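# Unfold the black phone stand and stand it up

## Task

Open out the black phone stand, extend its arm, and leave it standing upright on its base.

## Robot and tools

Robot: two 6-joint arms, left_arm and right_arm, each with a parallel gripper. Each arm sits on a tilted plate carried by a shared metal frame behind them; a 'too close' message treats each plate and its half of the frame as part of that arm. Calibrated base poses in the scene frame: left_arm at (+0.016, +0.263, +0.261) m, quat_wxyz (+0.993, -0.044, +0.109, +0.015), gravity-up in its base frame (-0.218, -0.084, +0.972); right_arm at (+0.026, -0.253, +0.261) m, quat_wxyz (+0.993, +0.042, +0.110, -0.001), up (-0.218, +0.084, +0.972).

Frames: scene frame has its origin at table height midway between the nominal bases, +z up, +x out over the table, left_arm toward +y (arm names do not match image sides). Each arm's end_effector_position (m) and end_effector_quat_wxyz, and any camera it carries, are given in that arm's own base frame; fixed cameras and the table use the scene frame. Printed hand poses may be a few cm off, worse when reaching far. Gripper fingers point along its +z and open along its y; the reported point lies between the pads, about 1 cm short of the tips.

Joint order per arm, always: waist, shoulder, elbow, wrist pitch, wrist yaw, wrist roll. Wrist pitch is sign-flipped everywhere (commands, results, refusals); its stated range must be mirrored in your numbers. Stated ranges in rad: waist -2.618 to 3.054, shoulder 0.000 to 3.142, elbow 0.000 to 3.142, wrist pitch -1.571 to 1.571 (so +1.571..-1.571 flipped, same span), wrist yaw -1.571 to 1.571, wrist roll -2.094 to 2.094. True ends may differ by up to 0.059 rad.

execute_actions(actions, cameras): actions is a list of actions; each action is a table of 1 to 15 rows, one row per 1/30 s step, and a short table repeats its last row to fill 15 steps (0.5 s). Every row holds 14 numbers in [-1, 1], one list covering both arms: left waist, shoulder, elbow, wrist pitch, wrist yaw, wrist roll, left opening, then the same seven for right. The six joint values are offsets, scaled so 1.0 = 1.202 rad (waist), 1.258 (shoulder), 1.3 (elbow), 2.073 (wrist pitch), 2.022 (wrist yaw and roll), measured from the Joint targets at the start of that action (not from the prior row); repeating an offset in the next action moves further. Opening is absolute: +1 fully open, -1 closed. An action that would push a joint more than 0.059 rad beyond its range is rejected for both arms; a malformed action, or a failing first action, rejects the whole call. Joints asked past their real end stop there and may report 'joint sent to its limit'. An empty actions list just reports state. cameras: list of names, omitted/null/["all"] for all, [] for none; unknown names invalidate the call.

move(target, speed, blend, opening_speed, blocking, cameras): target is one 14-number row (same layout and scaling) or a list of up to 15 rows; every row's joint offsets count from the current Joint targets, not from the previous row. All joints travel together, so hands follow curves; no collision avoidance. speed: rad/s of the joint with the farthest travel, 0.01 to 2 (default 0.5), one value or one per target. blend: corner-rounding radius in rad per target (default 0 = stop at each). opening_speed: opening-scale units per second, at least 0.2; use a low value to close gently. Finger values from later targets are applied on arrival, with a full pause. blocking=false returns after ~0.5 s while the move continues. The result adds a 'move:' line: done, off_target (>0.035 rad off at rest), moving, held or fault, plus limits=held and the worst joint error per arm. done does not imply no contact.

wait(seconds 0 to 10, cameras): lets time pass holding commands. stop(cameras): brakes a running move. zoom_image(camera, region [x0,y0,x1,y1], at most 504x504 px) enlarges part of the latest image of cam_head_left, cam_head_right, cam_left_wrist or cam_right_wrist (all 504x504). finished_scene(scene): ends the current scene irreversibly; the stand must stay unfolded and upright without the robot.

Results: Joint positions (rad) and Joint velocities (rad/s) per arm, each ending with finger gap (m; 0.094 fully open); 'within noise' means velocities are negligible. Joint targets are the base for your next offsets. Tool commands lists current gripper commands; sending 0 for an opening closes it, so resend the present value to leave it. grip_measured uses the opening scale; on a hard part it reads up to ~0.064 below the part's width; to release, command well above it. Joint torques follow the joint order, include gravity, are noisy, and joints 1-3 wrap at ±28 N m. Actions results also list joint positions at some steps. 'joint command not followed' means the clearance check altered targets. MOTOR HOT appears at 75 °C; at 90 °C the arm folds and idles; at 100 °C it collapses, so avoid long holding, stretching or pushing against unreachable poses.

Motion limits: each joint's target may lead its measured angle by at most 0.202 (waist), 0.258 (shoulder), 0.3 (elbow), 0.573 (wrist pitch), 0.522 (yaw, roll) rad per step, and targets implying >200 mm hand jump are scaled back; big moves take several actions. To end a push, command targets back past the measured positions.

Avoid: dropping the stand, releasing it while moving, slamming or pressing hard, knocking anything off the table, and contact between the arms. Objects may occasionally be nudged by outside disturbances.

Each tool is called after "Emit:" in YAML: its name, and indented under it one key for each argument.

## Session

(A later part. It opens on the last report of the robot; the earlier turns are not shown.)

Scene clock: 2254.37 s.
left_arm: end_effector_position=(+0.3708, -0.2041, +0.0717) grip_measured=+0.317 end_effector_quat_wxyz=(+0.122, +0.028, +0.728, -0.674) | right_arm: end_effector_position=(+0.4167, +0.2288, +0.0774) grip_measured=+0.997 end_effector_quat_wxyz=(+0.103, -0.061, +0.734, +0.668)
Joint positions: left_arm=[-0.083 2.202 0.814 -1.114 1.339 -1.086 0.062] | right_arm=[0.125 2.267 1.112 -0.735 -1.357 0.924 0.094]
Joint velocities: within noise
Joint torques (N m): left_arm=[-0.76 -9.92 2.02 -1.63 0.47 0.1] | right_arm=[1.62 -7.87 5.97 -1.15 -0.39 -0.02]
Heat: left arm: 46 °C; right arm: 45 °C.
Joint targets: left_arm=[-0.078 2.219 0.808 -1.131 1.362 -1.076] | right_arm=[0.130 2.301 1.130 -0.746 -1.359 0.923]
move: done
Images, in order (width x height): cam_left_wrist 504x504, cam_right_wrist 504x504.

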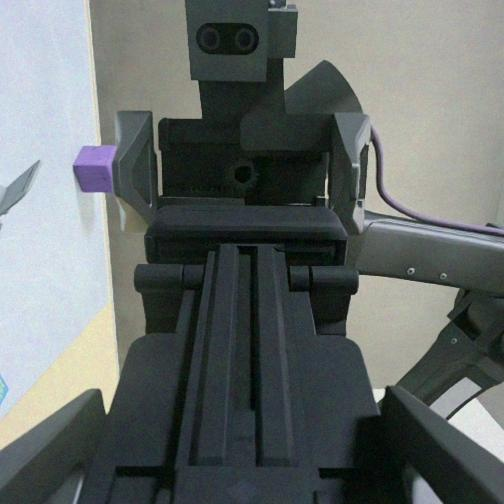

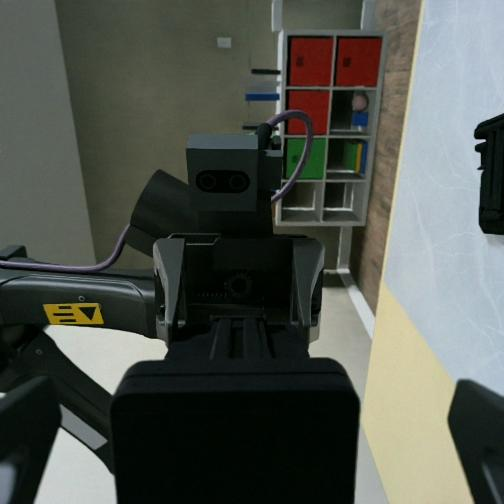

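Emit:
move:
  target: [0,0,0,0,0,0,0.1,0.04,0,0.0,0,0,0,1.0]
  speed: 0.15
  cameras: ["cam_left_wrist","cam_right_wrist","cam_head_left"]

Emit:
zoom_image:
  camera: "cam_left_wrist"
  region: [100, 100, 400, 300]

Scene clock: 2265.60 s.
left_arm: end_effector_position=(+0.3708, -0.2041, +0.0717) grip_measured=+0.317 end_effector_quat_wxyz=(+0.122, +0.028, +0.728, -0.674) | right_arm: end_effector_position=(+0.4057, +0.2477, +0.0774) grip_measured=+0.997 end_effector_quat_wxyz=(+0.088, -0.078, +0.733, +0.670)
Joint positions: left_arm=[-0.083 2.202 0.814 -1.114 1.339 -1.086 0.062] | right_arm=[0.171 2.267 1.112 -0.735 -1.357 0.924 0.094]
Joint velocities: within noise
Joint torques (N m): left_arm=[-0.76 -9.69 1.88 -1.56 0.54 0.11] | right_arm=[1.87 -7.75 6.06 -1.18 -0.39 -0.07]
Heat: left arm: 46 °C; right arm: 45 °C.
Joint targets: left_arm=[-0.078 2.219 0.808 -1.131 1.362 -1.076] | right_arm=[0.178 2.301 1.130 -0.746 -1.359 0.923]
move: done
Images, in order (width x height): cam_head_left 504x504, cam_left_wrist 504x504, cam_right_wrist 504x504.

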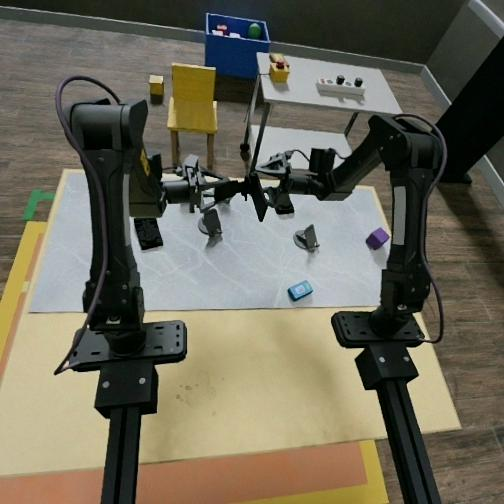

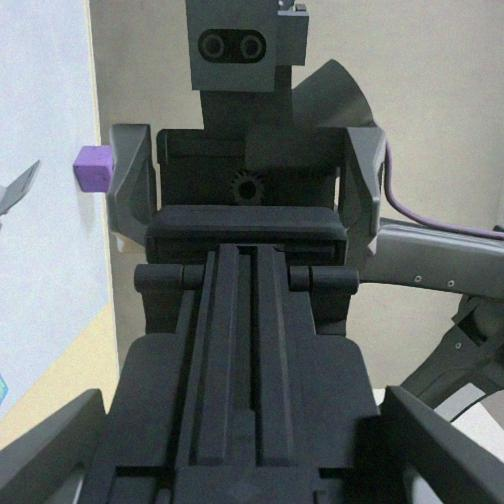

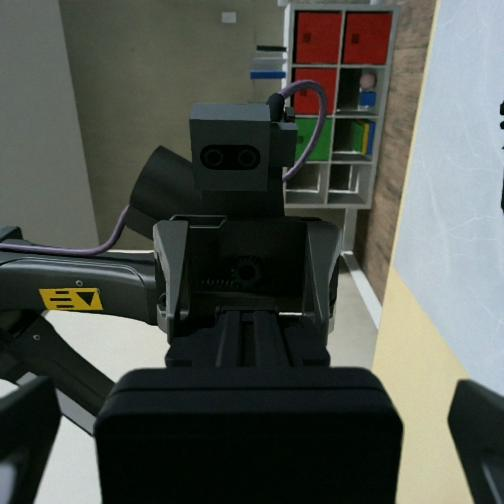

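Scaled by 1.680 from the camera's 504x504 image, which has a finer 720x720 frame.

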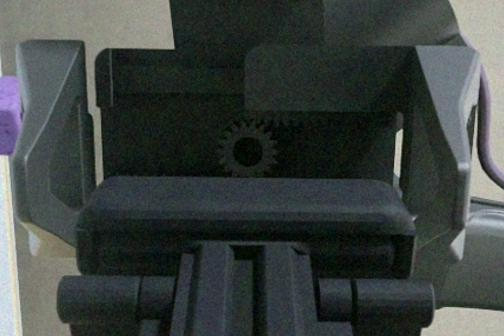

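Emit:
move:
  target: [0,0,0,0,0,0,0.1,0.010,0,-0.0415,-0.012,-0.01,0,1.0]
  speed: 0.15
  cameras: ["cam_left_wrist","cam_right_wrist"]

Scene clock: 2274.67 s.
left_arm: end_effector_position=(+0.3708, -0.2041, +0.0717) grip_measured=+0.317 end_effector_quat_wxyz=(+0.122, +0.028, +0.728, -0.674) | right_arm: end_effector_position=(+0.3984, +0.2507, +0.0741) grip_measured=+0.997 end_effector_quat_wxyz=(+0.084, -0.082, +0.732, +0.671)
Joint positions: left_arm=[-0.083 2.202 0.814 -1.114 1.339 -1.086 0.062] | right_arm=[0.18 2.267 1.09 -0.757 -1.361 0.924 0.094]
Joint velocities: within noise
Joint torques (N m): left_arm=[-0.68 -9.84 2.13 -1.6 0.47 0.11] | right_arm=[2.21 -7.75 3.25 -1.16 -0.61 -0.03]
Heat: left arm: 46 °C; right arm: 44 °C.
Joint targets: left_arm=[-0.078 2.219 0.808 -1.131 1.362 -1.076] | right_arm=[0.190 2.301 1.077 -0.771 -1.380 0.923]
move: done
Images, in order (width x height): cam_left_wrist 504x504, cam_right_wrist 504x504.

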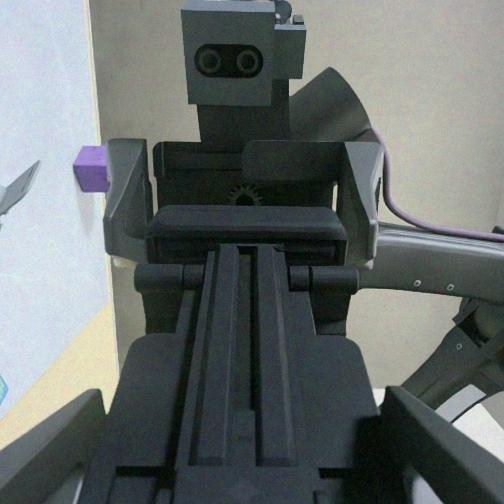

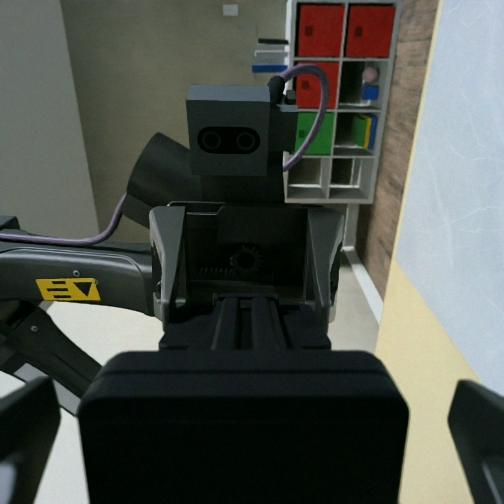

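Emit:
zoom_image:
  camera: "cam_left_wrist"
  region: [90, 180, 390, 330]

Emit:
zoom_image:
  camera: "cam_right_wrist"
  region: [0, 260, 504, 504]

Scaled by 1.680 from the camera's 504x504 image, which has a finer 720x720 frame.

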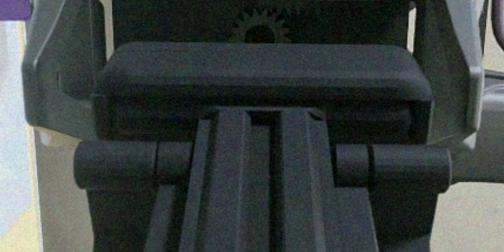

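Scaled by 1.000.

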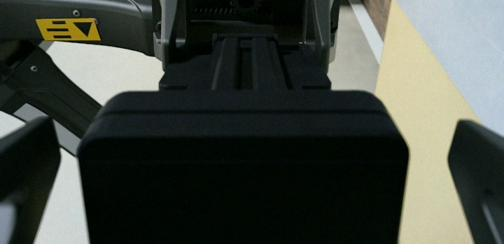

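Emit:
move:
  target: [0,0,0,0,0,0,0.1,0,0,0,0,0,0,0.3]
  opening_speed: 0.25
  cameras: ["cam_left_wrist","cam_right_wrist","cam_head_right"]

Scene clock: 2288.63 s.
left_arm: end_effector_position=(+0.3708, -0.2041, +0.0717) grip_measured=+0.317 end_effector_quat_wxyz=(+0.122, +0.029, +0.728, -0.674) | right_arm: end_effector_position=(+0.3980, +0.2508, +0.0754) grip_measured=+0.486 end_effector_quat_wxyz=(+0.085, -0.086, +0.730, +0.672)
Joint positions: left_arm=[-0.083 2.202 0.814 -1.114 1.339 -1.086 0.062] | right_arm=[0.18 2.267 1.09 -0.766 -1.366 0.925 0.07]
Joint velocities: within noise
Joint torques (N m): left_arm=[-0.76 -9.77 2.14 -1.59 0.53 0.13] | right_arm=[2.09 -7.58 3.14 -1.12 -0.54 -0.07]
Heat: left arm: 46 °C; right arm: 44 °C.
Joint targets: left_arm=[-0.078 2.219 0.808 -1.131 1.362 -1.076] | right_arm=[0.190 2.301 1.077 -0.771 -1.379 0.923]
move: done
Images, in order (width x height): cam_head_right 504x504, cam_left_wrist 504x504, cam_right_wrist 504x504.

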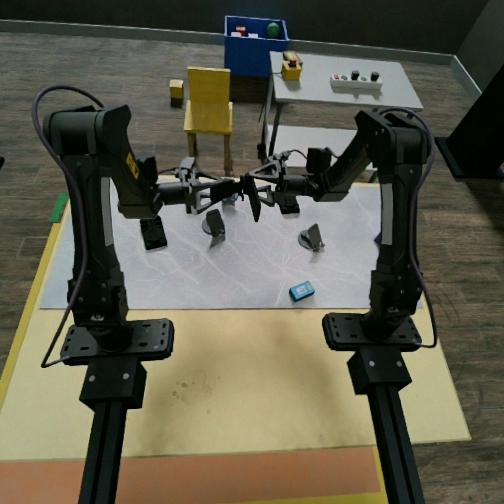

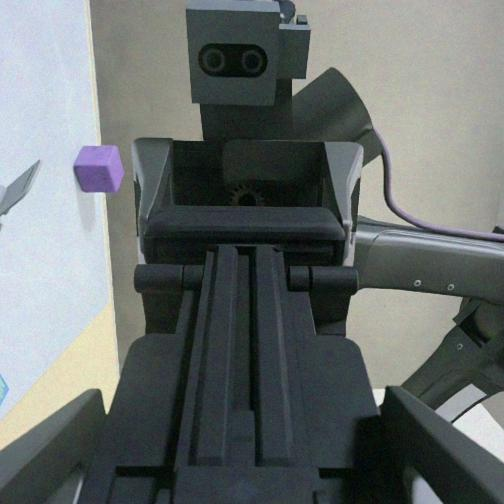

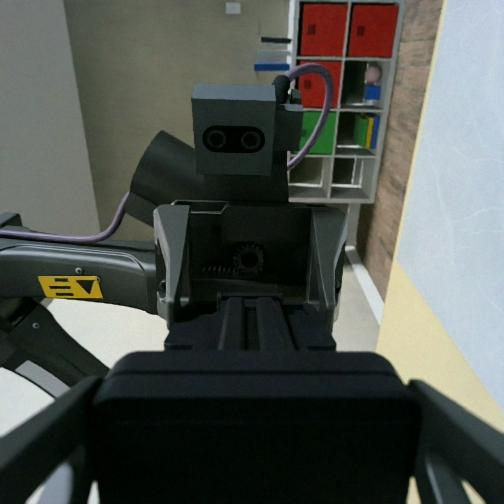

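Emit:
move:
  target: [0.025,0,0,0,0,0,0.1,-0.025,0,0,0,0,0,0.3]
  speed: 0.1
  cameras: ["cam_left_wrist","cam_right_wrist"]

Scene clock: 2308.93 s.
left_arm: end_effector_position=(+0.3730, -0.1993, +0.0718) grip_measured=+0.317 end_effector_quat_wxyz=(+0.126, +0.025, +0.728, -0.673) | right_arm: end_effector_position=(+0.3980, +0.2508, +0.0754) grip_measured=+0.486 end_effector_quat_wxyz=(+0.085, -0.086, +0.730, +0.672)
Joint positions: left_arm=[-0.07 2.202 0.814 -1.114 1.341 -1.085 0.062] | right_arm=[0.18 2.267 1.09 -0.766 -1.366 0.926 0.07]
Joint velocities: within noise
Joint torques (N m): left_arm=[0.85 -9.72 1.99 -1.58 0.44 0.11] | right_arm=[-0.21 -7.66 3.19 -1.1 -0.56 -0.06]
Heat: left arm: 46 °C; right arm: 44 °C.
Joint targets: left_arm=[-0.048 2.219 0.808 -1.131 1.362 -1.076] | right_arm=[0.160 2.301 1.077 -0.771 -1.379 0.923]
move: done
Images, in order (width x height): cam_left_wrist 504x504, cam_right_wrist 504x504.

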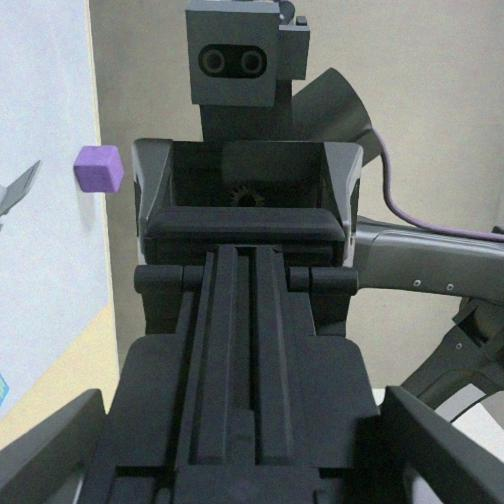

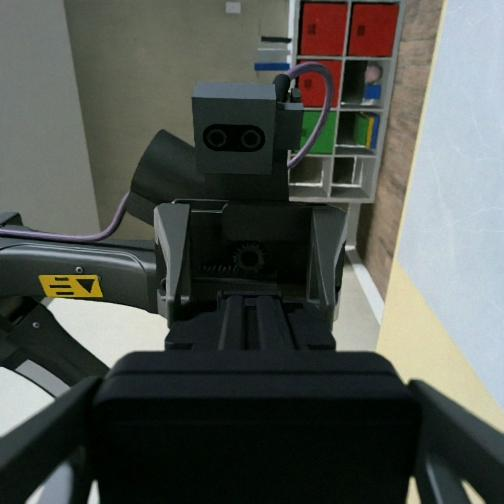

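Emit:
move:
  target: [0.025,0,0,0,0,0,0.1,-0.025,0,0,0,0,0,0.3]
  speed: 0.1
  cameras: ["cam_left_wrist","cam_right_wrist"]

Emit:
zoom_image:
  camera: "cam_left_wrist"
  region: [100, 190, 400, 490]

Scene clock: 2314.17 s.
left_arm: end_effector_position=(+0.3730, -0.1976, +0.0715) grip_measured=+0.317 end_effector_quat_wxyz=(+0.125, +0.024, +0.728, -0.674) | right_arm: end_effector_position=(+0.3987, +0.2495, +0.0754) grip_measured=+0.486 end_effector_quat_wxyz=(+0.086, -0.085, +0.730, +0.672)
Joint positions: left_arm=[-0.066 2.203 0.814 -1.114 1.347 -1.085 0.062] | right_arm=[0.177 2.267 1.09 -0.766 -1.366 0.926 0.07]
Joint velocities: within noise
Joint torques (N m): left_arm=[3.23 -9.89 2.19 -1.61 0.44 0.13] | right_arm=[-2.33 -7.58 3.22 -1.08 -0.56 -0.05]
Heat: left arm: 46 °C; right arm: 44 °C.
Joint targets: left_arm=[-0.018 2.220 0.808 -1.131 1.362 -1.076] | right_arm=[0.130 2.301 1.077 -0.771 -1.379 0.923]
move: off_target (left_arm, right_arm); left_arm: the waist is farthest, 0.048 rad from its target; right_arm: the waist is farthest, 0.047 rad from its target
Images, in order (width x height): cam_left_wrist 504x504, cam_right_wrist 504x504.

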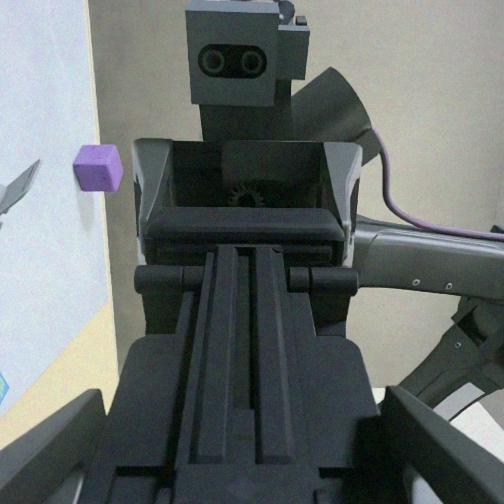

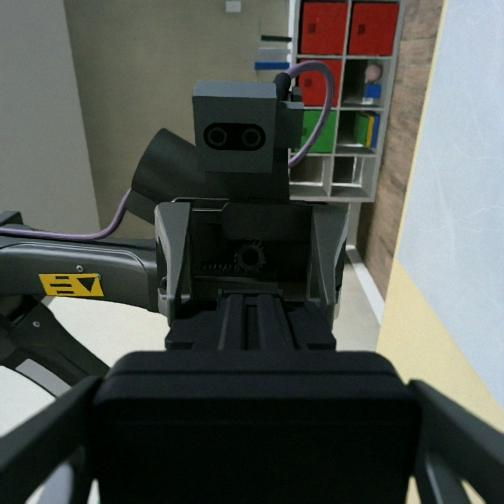

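Scaled by 1.680 from the camera's 504x504 image, which has a finer 720x720 frame.

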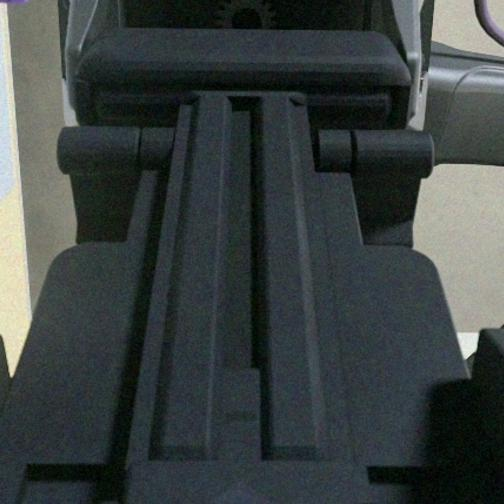

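Emit:
move:
  target: [0.035,0,0,0,0,0,0.1,-0.035,0,0,0,0,0,0.3]
  speed: 0.1
  cameras: ["cam_left_wrist","cam_right_wrist"]

Emit:
zoom_image:
  camera: "cam_left_wrist"
  region: [100, 190, 400, 490]

Scene clock: 2318.77 s.
left_arm: end_effector_position=(+0.3750, -0.1883, +0.0714) grip_measured=+0.317 end_effector_quat_wxyz=(+0.128, +0.020, +0.726, -0.675) | right_arm: end_effector_position=(+0.4044, +0.2393, +0.0756) grip_measured=+0.486 end_effector_quat_wxyz=(+0.093, -0.076, +0.731, +0.672)
Joint positions: left_arm=[-0.039 2.206 0.814 -1.114 1.364 -1.084 0.062] | right_arm=[0.151 2.267 1.09 -0.766 -1.369 0.927 0.07]
Joint velocities: within noise
Joint torques (N m): left_arm=[4.83 -10.07 2.11 -1.6 0.22 0.09] | right_arm=[-3.95 -7.54 3.06 -1.12 -0.5 -0.08]
Heat: left arm: 47 °C; right arm: 44 °C.
Joint targets: left_arm=[0.024 2.219 0.808 -1.131 1.362 -1.076] | right_arm=[0.088 2.301 1.077 -0.771 -1.380 0.923]
move: off_target (left_arm, right_arm); left_arm: the waist is farthest, 0.063 rad from its target; right_arm: the waist is farthest, 0.063 rad from its target
Images, in order (width x height): cam_left_wrist 504x504, cam_right_wrist 504x504.

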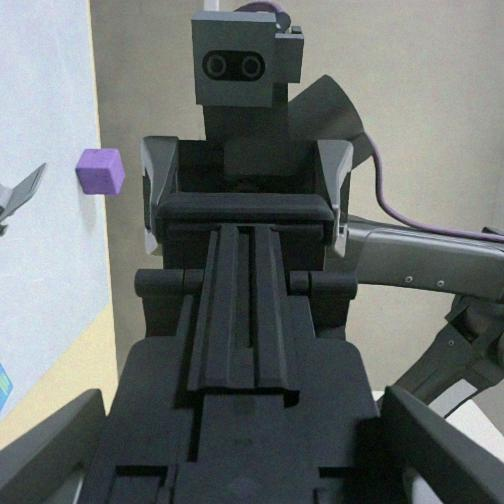

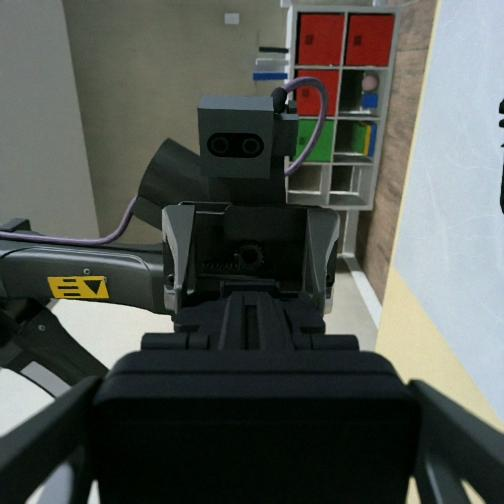

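Scaled by 1.680 from the camera's 504x504 image, which has a finer 720x720 frame.

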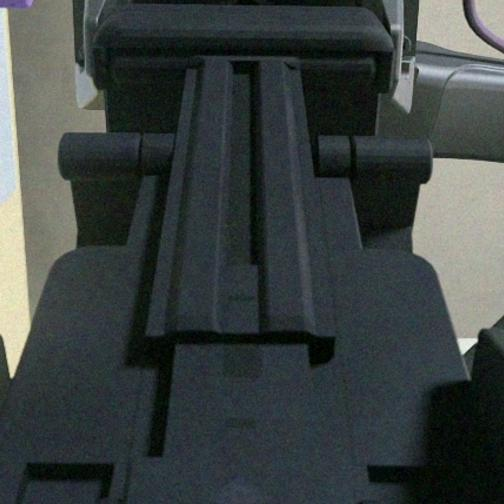

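Emit:
move:
  target: [0.03,0,0,0,0.01,0,0.1,-0.03,0,0,0,0,0,0.3]
  speed: 0.1
  cameras: ["cam_left_wrist","cam_right_wrist"]

Emit:
zoom_image:
  camera: "cam_left_wrist"
  region: [100, 190, 400, 490]

Scene clock: 2330.30 s.
left_arm: end_effector_position=(+0.3780, -0.1756, +0.0723) grip_measured=+0.316 end_effector_quat_wxyz=(+0.133, +0.014, +0.725, -0.676) | right_arm: end_effector_position=(+0.4109, +0.2253, +0.0763) grip_measured=+0.486 end_effector_quat_wxyz=(+0.101, -0.066, +0.731, +0.672)
Joint positions: left_arm=[-0.004 2.206 0.814 -1.114 1.385 -1.084 0.062] | right_arm=[0.117 2.267 1.09 -0.766 -1.379 0.928 0.07]
Joint velocities: within noise
Joint torques (N m): left_arm=[4.7 -10.14 2.06 -1.54 0.18 0.09] | right_arm=[-4.05 -7.68 3.22 -1.12 -0.38 -0.07]
Heat: left arm: 46 °C; right arm: 43 °C.
Joint targets: left_arm=[0.060 2.219 0.808 -1.131 1.382 -1.076] | right_arm=[0.052 2.301 1.077 -0.771 -1.379 0.923]
move: off_target (left_arm, right_arm); left_arm: the waist is farthest, 0.064 rad from its target; right_arm: the waist is farthest, 0.065 rad from its target
Images, in order (width x height): cam_left_wrist 504x504, cam_right_wrist 504x504.

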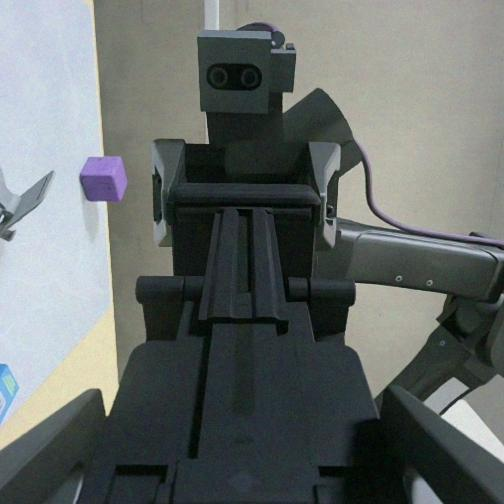

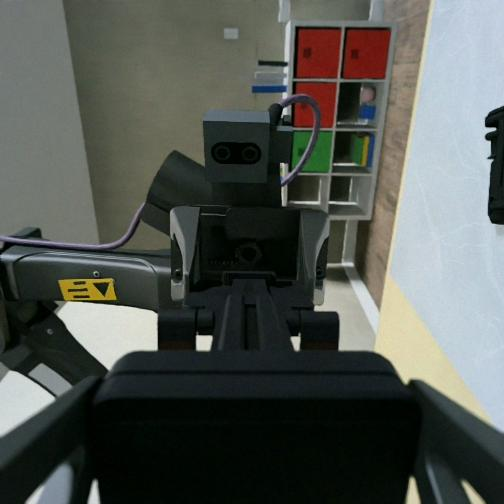

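Scaled by 1.680 from the camera's 504x504 image, which has a finer 720x720 frame.

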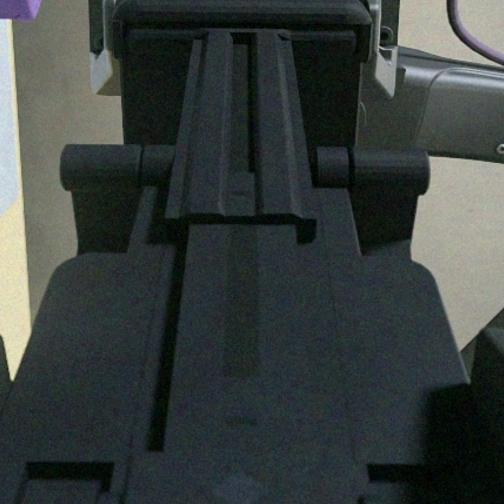

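Emit:
move:
  target: [0.015,0,0,0,0,0,0.1,-0.015,0,0,0,0,0,0.3]
  speed: 0.1
  cameras: ["cam_left_wrist","cam_right_wrist"]

Scene clock: 2333.53 s.
left_arm: end_effector_position=(+0.3801, -0.1692, +0.0724) grip_measured=+0.316 end_effector_quat_wxyz=(+0.137, +0.009, +0.724, -0.676) | right_arm: end_effector_position=(+0.4142, +0.2183, +0.0765) grip_measured=+0.486 end_effector_quat_wxyz=(+0.106, -0.060, +0.731, +0.672)
Joint positions: left_arm=[0.013 2.206 0.814 -1.113 1.39 -1.084 0.062] | right_arm=[0.099 2.267 1.09 -0.766 -1.382 0.928 0.07]
Joint velocities: within noise
Joint torques (N m): left_arm=[4.66 -10.28 1.85 -1.62 0.2 0.04] | right_arm=[-4.12 -7.79 3.26 -1.11 -0.34 -0.11]
Heat: left arm: 45 °C; right arm: 43 °C.
Joint targets: left_arm=[0.079 2.219 0.808 -1.131 1.382 -1.076] | right_arm=[0.033 2.301 1.077 -0.771 -1.379 0.923]
move: off_target (left_arm, right_arm); left_arm: the waist is farthest, 0.065 rad from its target; right_arm: the waist is farthest, 0.065 rad from its target
Images, in order (width x height): cam_left_wrist 504x504, cam_right_wrist 504x504.

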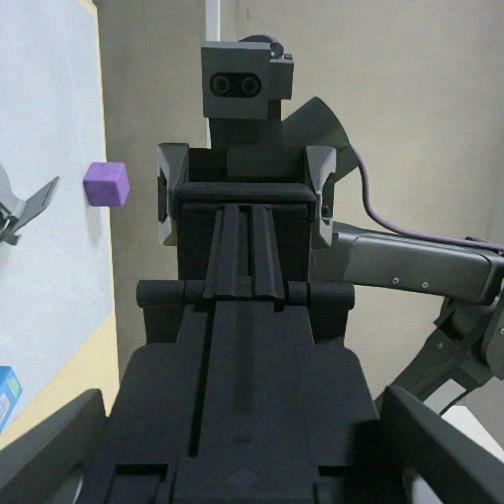

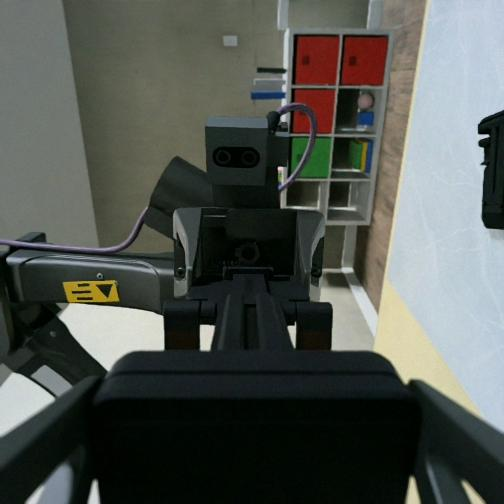

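Emit:
move:
  target: [0.015,0,0,0,0,0,0.1,-0.015,0,0,0,0,0,0.3]
  speed: 0.1
  cameras: ["cam_left_wrist","cam_right_wrist"]

Scene clock: 2337.20 s.
left_arm: end_effector_position=(+0.3809, -0.1667, +0.0725) grip_measured=+0.316 end_effector_quat_wxyz=(+0.139, +0.007, +0.724, -0.675) | right_arm: end_effector_position=(+0.4151, +0.2158, +0.0767) grip_measured=+0.486 end_effector_quat_wxyz=(+0.107, -0.059, +0.730, +0.672)
Joint positions: left_arm=[0.02 2.206 0.814 -1.113 1.392 -1.084 0.062] | right_arm=[0.093 2.267 1.09 -0.766 -1.384 0.928 0.07]
Joint velocities: within noise
Joint torques (N m): left_arm=[5.89 -10.21 2.03 -1.61 0.18 0.1] | right_arm=[-5.22 -7.73 3.28 -1.07 -0.35 -0.09]
Heat: left arm: 45 °C; right arm: 43 °C.
Joint targets: left_arm=[0.096 2.219 0.808 -1.131 1.382 -1.076] | right_arm=[0.016 2.301 1.077 -0.771 -1.379 0.923]
move: off_target (left_arm, right_arm); left_arm: the waist is farthest, 0.077 rad from its target; right_arm: the waist is farthest, 0.078 rad from its target
Images, in order (width x height): cam_left_wrist 504x504, cam_right_wrist 504x504.

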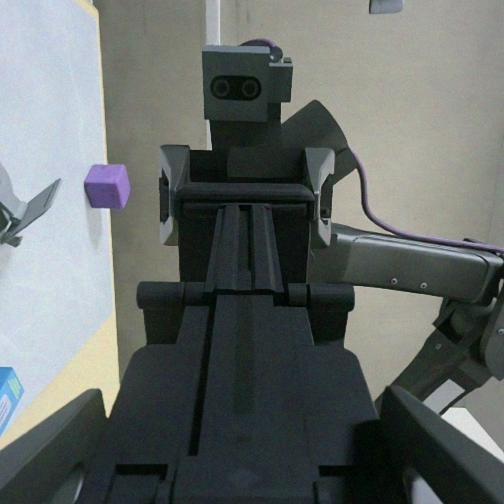

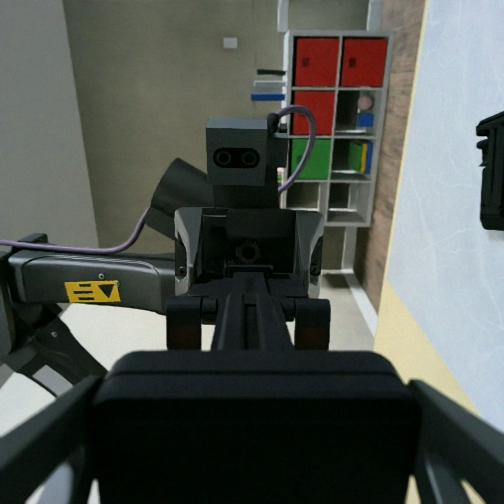

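Emit:
move:
  target: [-0.063,0,0,0,0.01,0,0.1,0.064,0,0,0,0,0,0.3]
  speed: 0.2
  cameras: ["cam_head_left","cam_head_right","cam_left_wrist","cam_right_wrist"]

Emit:
zoom_image:
  camera: "cam_head_right"
  region: [180, 150, 340, 270]

Emit:
zoom_image:
  camera: "cam_head_left"
  region: [180, 150, 340, 270]

Scene clock: 2345.00 s.
left_arm: end_effector_position=(+0.3793, -0.1687, +0.0728) grip_measured=+0.316 end_effector_quat_wxyz=(+0.135, +0.010, +0.724, -0.677) | right_arm: end_effector_position=(+0.4135, +0.2189, +0.0769) grip_measured=+0.486 end_effector_quat_wxyz=(+0.105, -0.062, +0.730, +0.673)
Joint positions: left_arm=[0.015 2.206 0.814 -1.113 1.396 -1.084 0.062] | right_arm=[0.101 2.267 1.09 -0.769 -1.385 0.929 0.07]
Joint velocities: within noise
Joint torques (N m): left_arm=[-0.46 -10.19 1.95 -1.61 0.31 0.12] | right_arm=[0.47 -7.75 3.23 -1.03 -0.32 -0.08]
Heat: left arm: 45 °C; right arm: 43 °C.
Joint targets: left_arm=[0.021 2.219 0.808 -1.131 1.402 -1.076] | right_arm=[0.092 2.301 1.077 -0.771 -1.380 0.923]
move: done

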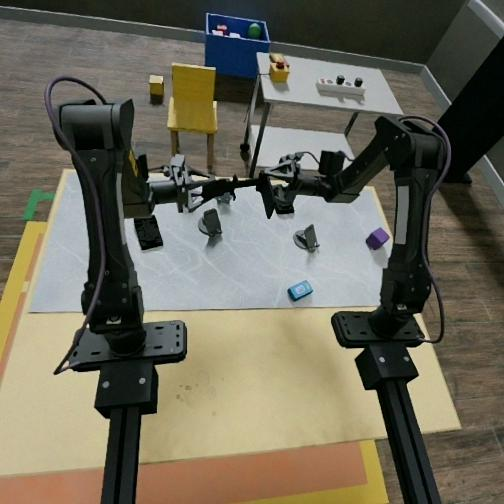

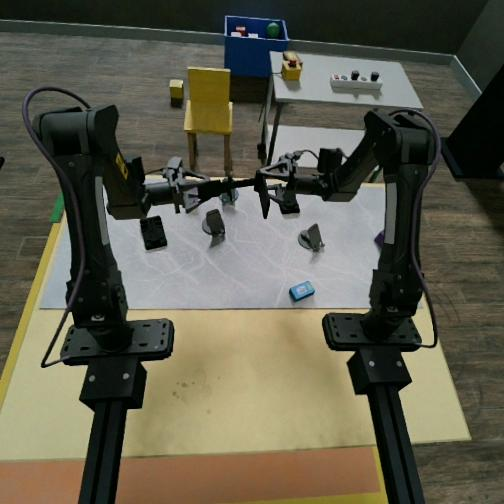

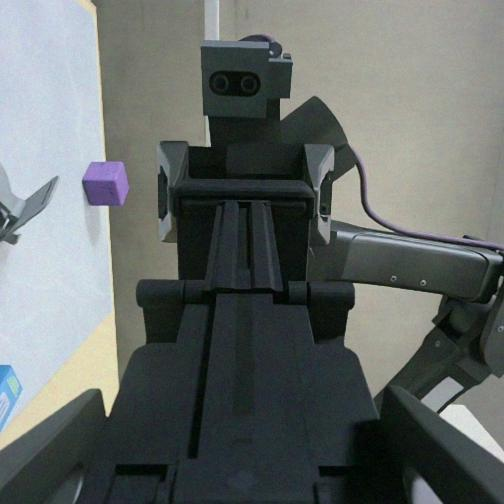

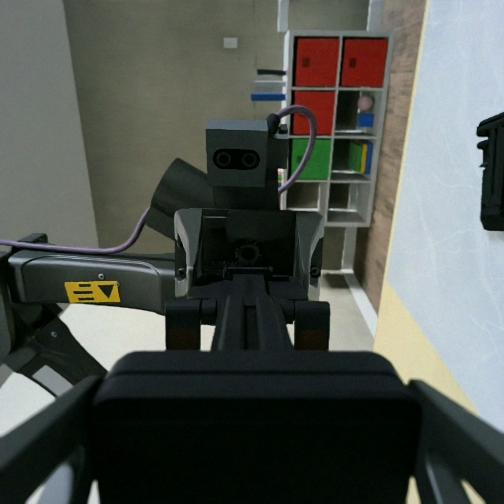

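Scaled by 3.150 from the camera's 504x504 image, which has a finer 720x720 frame.

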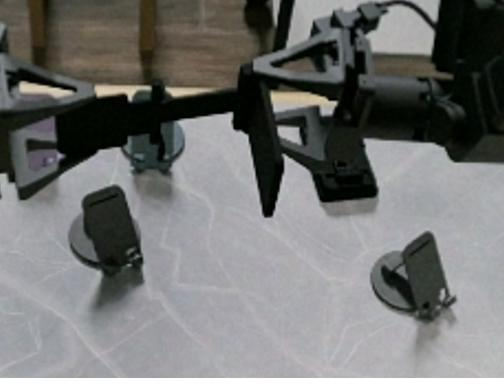

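Scaled by 3.150 from the camera's 504x504 image, which has a finer 720x720 frame.

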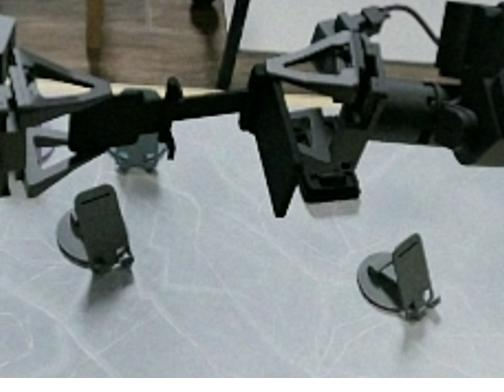

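Emit:
move:
  target: [0,0,0,0,0,0,0.1,0,0,0,0,0,0,1.0]
  opening_speed: 0.5
  cameras: []

Emit:
move:
  target: [0,0,0,0,0,0,0.1,-0.25,0,0,0,0,0,1.0]
  speed: 0.3
  cameras: ["cam_left_wrist","cam_right_wrist"]

Scene clock: 2376.20 s.
left_arm: end_effector_position=(+0.3814, -0.1658, +0.0727) grip_measured=+0.316 end_effector_quat_wxyz=(+0.140, +0.007, +0.724, -0.675) | right_arm: end_effector_position=(+0.4150, +0.2179, +0.0765) grip_measured=+0.997 end_effector_quat_wxyz=(+0.107, -0.059, +0.731, +0.671)
Joint positions: left_arm=[0.023 2.206 0.814 -1.114 1.391 -1.084 0.062] | right_arm=[0.099 2.267 1.09 -0.769 -1.379 0.93 0.094]
Joint velocities: within noise
Joint torques (N m): left_arm=[-1.18 -10.11 1.87 -1.54 0.36 0.1] | right_arm=[0.73 -7.61 2.99 -1.07 -0.4 -0.09]
Heat: left arm: 44 °C; right arm: 43 °C.
Joint targets: left_arm=[0.021 2.219 0.808 -1.131 1.402 -1.076] | right_arm=[0.092 2.301 1.077 -0.771 -1.379 0.923]
move: done
No camera images: "cameras" was empty.

Scene clock: 2377.57 s.
left_arm: end_effector_position=(+0.3814, -0.1658, +0.0727) grip_measured=+0.316 end_effector_quat_wxyz=(+0.140, +0.007, +0.724, -0.675) | right_arm: end_effector_position=(+0.4618, +0.0814, +0.0764) grip_measured=+0.997 end_effector_quat_wxyz=(+0.210, +0.054, +0.732, +0.646)
Joint positions: left_arm=[0.023 2.206 0.814 -1.114 1.391 -1.084 0.062] | right_arm=[-0.21 2.267 1.09 -0.769 -1.377 0.93 0.094]
Joint velocities: within noise
Joint torques (N m): left_arm=[-1.02 -10.26 1.91 -1.58 0.39 0.08] | right_arm=[0.59 -7.61 3 -1.03 -0.36 -0.1]
Heat: left arm: 44 °C; right arm: 43 °C.
Joint targets: left_arm=[0.021 2.219 0.808 -1.131 1.402 -1.076] | right_arm=[-0.208 2.301 1.077 -0.771 -1.380 0.923]
move: done
Images, in order (width x height): cam_left_wrist 504x504, cam_right_wrist 504x504.

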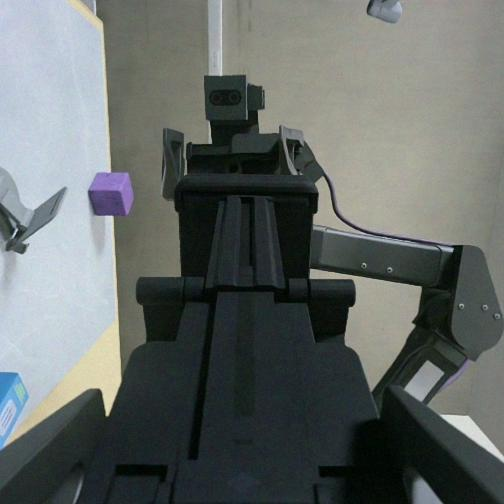

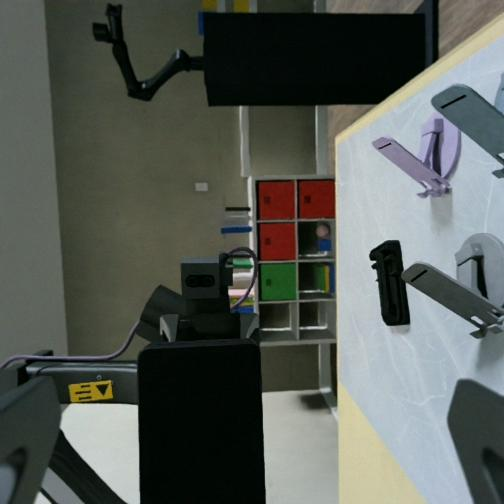

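Emit:
move:
  target:
    - [-0.184,-0.373,0.148,0.512,-0.392,-0.205,0.1,0,0,0,0,0,0,1.0]
    - [-0.367,-0.492,0.299,0.998,-0.775,-0.422,0.1,0,0,0,0,0,0,1.0]
  speed: 0.5
  blend: 0.15

Scene clock: 2415.23 s.
left_arm: end_effector_position=(+0.3140, -0.1055, +0.0872) grip_measured=+0.316 end_effector_quat_wxyz=(-0.109, +0.687, -0.716, +0.062) | right_arm: end_effector_position=(+0.4618, +0.0814, +0.0764) grip_measured=+0.997 end_effector_quat_wxyz=(+0.210, +0.054, +0.732, +0.646)
Joint positions: left_arm=[-0.409 1.627 1.173 0.917 -0.152 -1.924 0.062] | right_arm=[-0.21 2.267 1.09 -0.769 -1.377 0.93 0.094]
Joint velocities: within noise
Joint torques (N m): left_arm=[-2.29 -11.36 7.32 -0.11 -0.18 -0.07] | right_arm=[0.59 -7.77 3.04 -1.05 -0.42 -0.12]
Heat: left arm: 45 °C; right arm: 43 °C.
Joint targets: left_arm=[-0.421 1.601 1.196 0.938 -0.165 -1.929] | right_arm=[-0.208 2.301 1.077 -0.771 -1.380 0.923]
move: done

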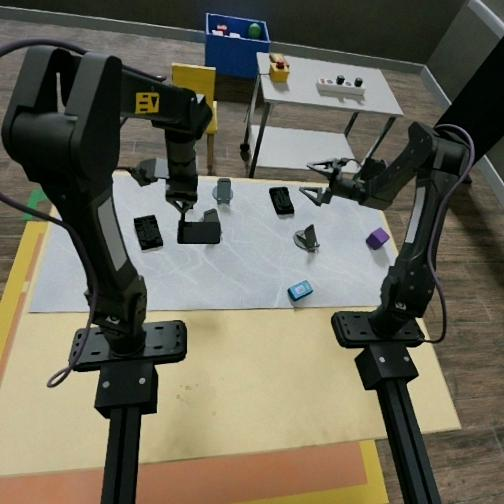

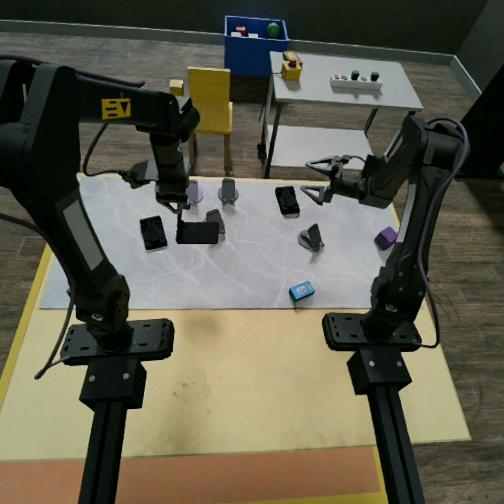

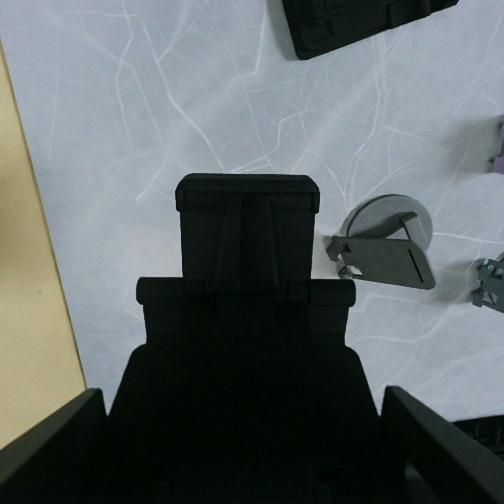

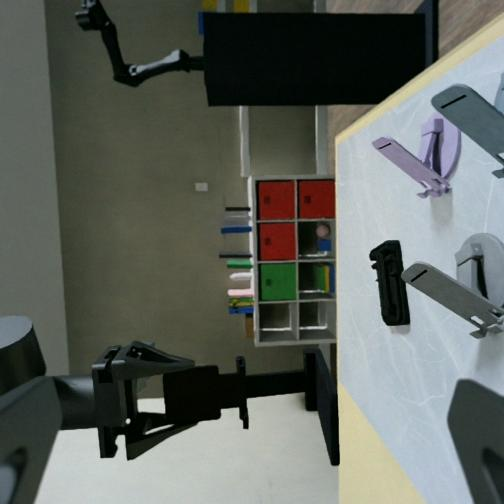

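Emit:
zoom_image:
  camera: "cam_right_wrist"
  region: [80, 310, 360, 490]

Scaled by 1.800 from the camera's 504x504 image, which has a finer 720x720 frame.

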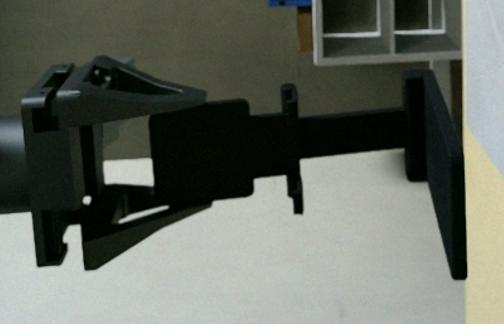

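Emit:
move:
  target: [0.026,0.083,-0.092,-0.073,-0.003,0.002,0.1,0.330,0.291,-0.164,-0.240,0.073,-0.830,1.0]
  speed: 0.5

Emit:
zoom_image:
  camera: "cam_right_wrist"
  region: [100, 0, 400, 300]

Scene clock: 2429.00 s.
left_arm: end_effector_position=(+0.3159, -0.1007, +0.0487) grip_measured=+0.316 end_effector_quat_wxyz=(-0.107, +0.692, -0.712, +0.049) | right_arm: end_effector_position=(+0.3395, +0.2340, -0.0681) grip_measured=+0.997 end_effector_quat_wxyz=(+0.538, -0.577, +0.497, +0.361)
Joint positions: left_arm=[-0.396 1.691 1.088 0.792 -0.158 -1.924 0.062] | right_arm=[0.181 2.636 0.87 -1.262 -1.23 -0.747 0.094]
Joint velocities: within noise
Joint torques (N m): left_arm=[-0.77 -8.12 4.25 -0.26 -0.12 0.03] | right_arm=[1.89 -6.43 -0.1 -1.14 -0.41 -0.15]
Heat: left arm: 46 °C; right arm: 43 °C.
Joint targets: left_arm=[-0.389 1.705 1.077 0.787 -0.171 -1.925] | right_arm=[0.188 2.666 0.863 -1.269 -1.232 -0.755]
move: done

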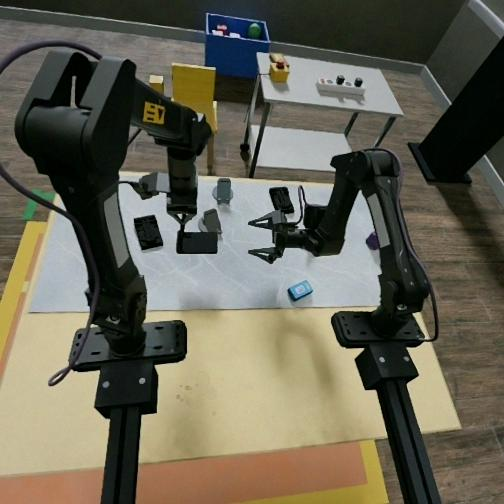

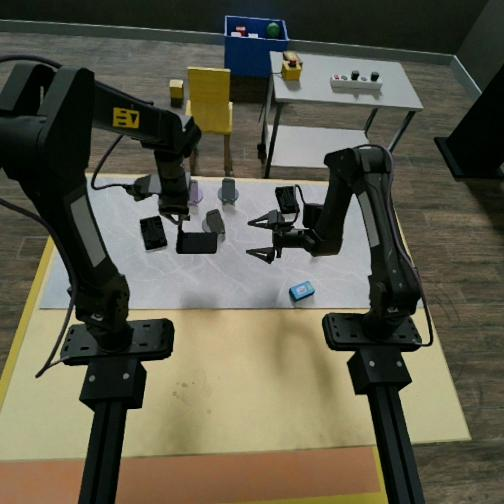

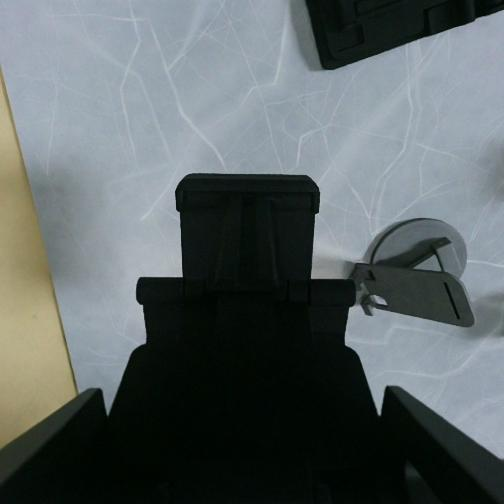

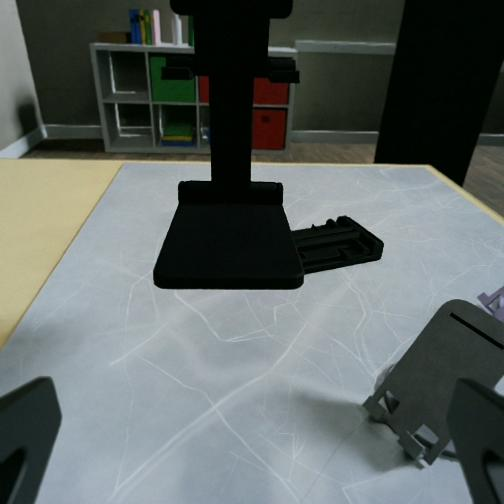

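Scaled by 1.680 from the camera's 504x504 image, which has a finer 720x720 frame.

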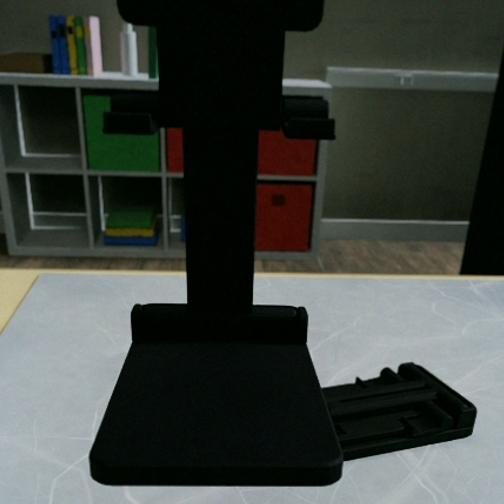

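Emit:
move:
  target: [0,0,0,0,0,0,0.1,0.181,0.088,0.121,-0.063,0.090,0.112,1.0]
  speed: 0.3
  cameras: ["cam_left_wrist","cam_right_wrist"]

Scene clock: 2442.77 s.
left_arm: end_effector_position=(+0.3162, -0.1007, +0.0488) grip_measured=+0.316 end_effector_quat_wxyz=(-0.107, +0.692, -0.712, +0.049) | right_arm: end_effector_position=(+0.3378, +0.3129, -0.0833) grip_measured=+0.997 end_effector_quat_wxyz=(-0.526, +0.578, -0.498, -0.375)
Joint positions: left_arm=[-0.396 1.691 1.088 0.791 -0.158 -1.924 0.062] | right_arm=[0.402 2.743 1.013 -1.392 -1.051 -0.537 0.094]
Joint velocities: within noise
Joint torques (N m): left_arm=[-0.47 -8.16 4.27 -0.31 -0.12 -0.03] | right_arm=[1.92 -6.89 2.09 -1.29 -0.34 0.07]
Heat: left arm: 44 °C; right arm: 43 °C.
Joint targets: left_arm=[-0.389 1.705 1.077 0.786 -0.171 -1.925] | right_arm=[0.406 2.777 1.021 -1.399 -1.050 -0.529]
move: done
Images, in order (width x height): cam_left_wrist 504x504, cam_right_wrist 504x504.

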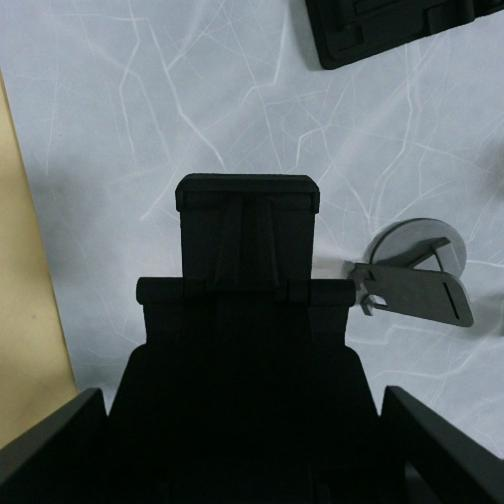

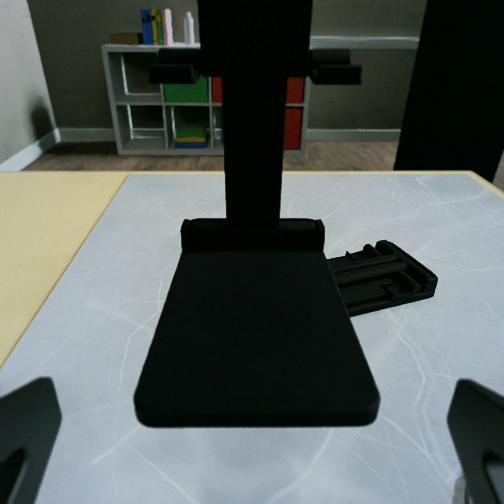

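Emit:
move:
  target: [0,0,0,0,0,0,0.1,0.102,0.04,0.108,0.026,0.057,0.028,1.0]
  speed: 0.2
  cameras: ["cam_left_wrist","cam_right_wrist"]

Scene clock: 2458.77 s.
left_arm: end_effector_position=(+0.3162, -0.1007, +0.0488) grip_measured=+0.316 end_effector_quat_wxyz=(-0.107, +0.692, -0.712, +0.049) | right_arm: end_effector_position=(+0.3445, +0.3646, -0.0861) grip_measured=+0.997 end_effector_quat_wxyz=(-0.533, +0.581, -0.491, -0.370)
Joint positions: left_arm=[-0.396 1.691 1.088 0.791 -0.158 -1.924 0.062] | right_arm=[0.521 2.792 1.151 -1.372 -0.937 -0.48 0.094]
Joint velocities: within noise
Joint torques (N m): left_arm=[-0.66 -8.2 4.05 -0.28 -0.14 -0.04] | right_arm=[2.61 -7.34 2.96 -1.07 -0.24 0.07]
Heat: left arm: 43 °C; right arm: 43 °C.
Joint targets: left_arm=[-0.389 1.705 1.077 0.787 -0.171 -1.925] | right_arm=[0.529 2.828 1.161 -1.345 -0.935 -0.472]
move: off_target (right_arm); right_arm: the shoulder is farthest, 0.036 rad from its target
Images, in order (width x height): cam_left_wrist 504x504, cam_right_wrist 504x504.

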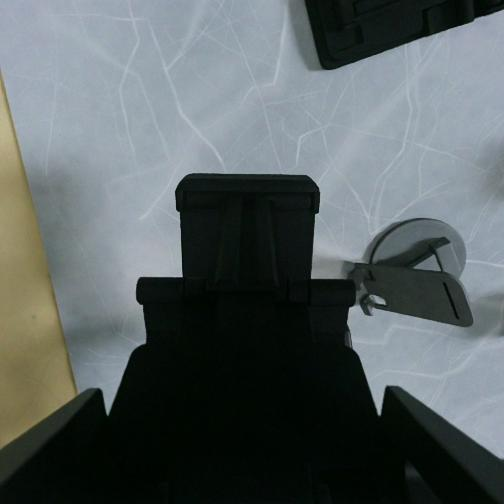

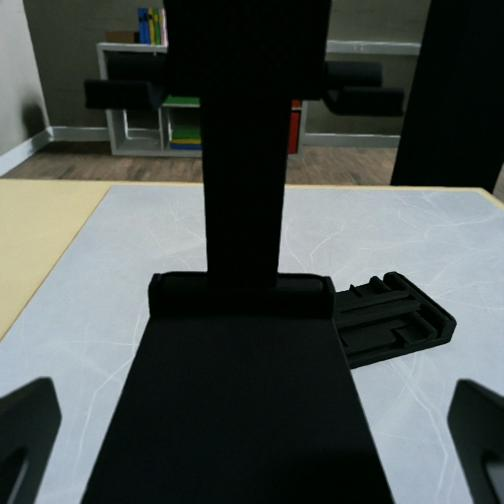

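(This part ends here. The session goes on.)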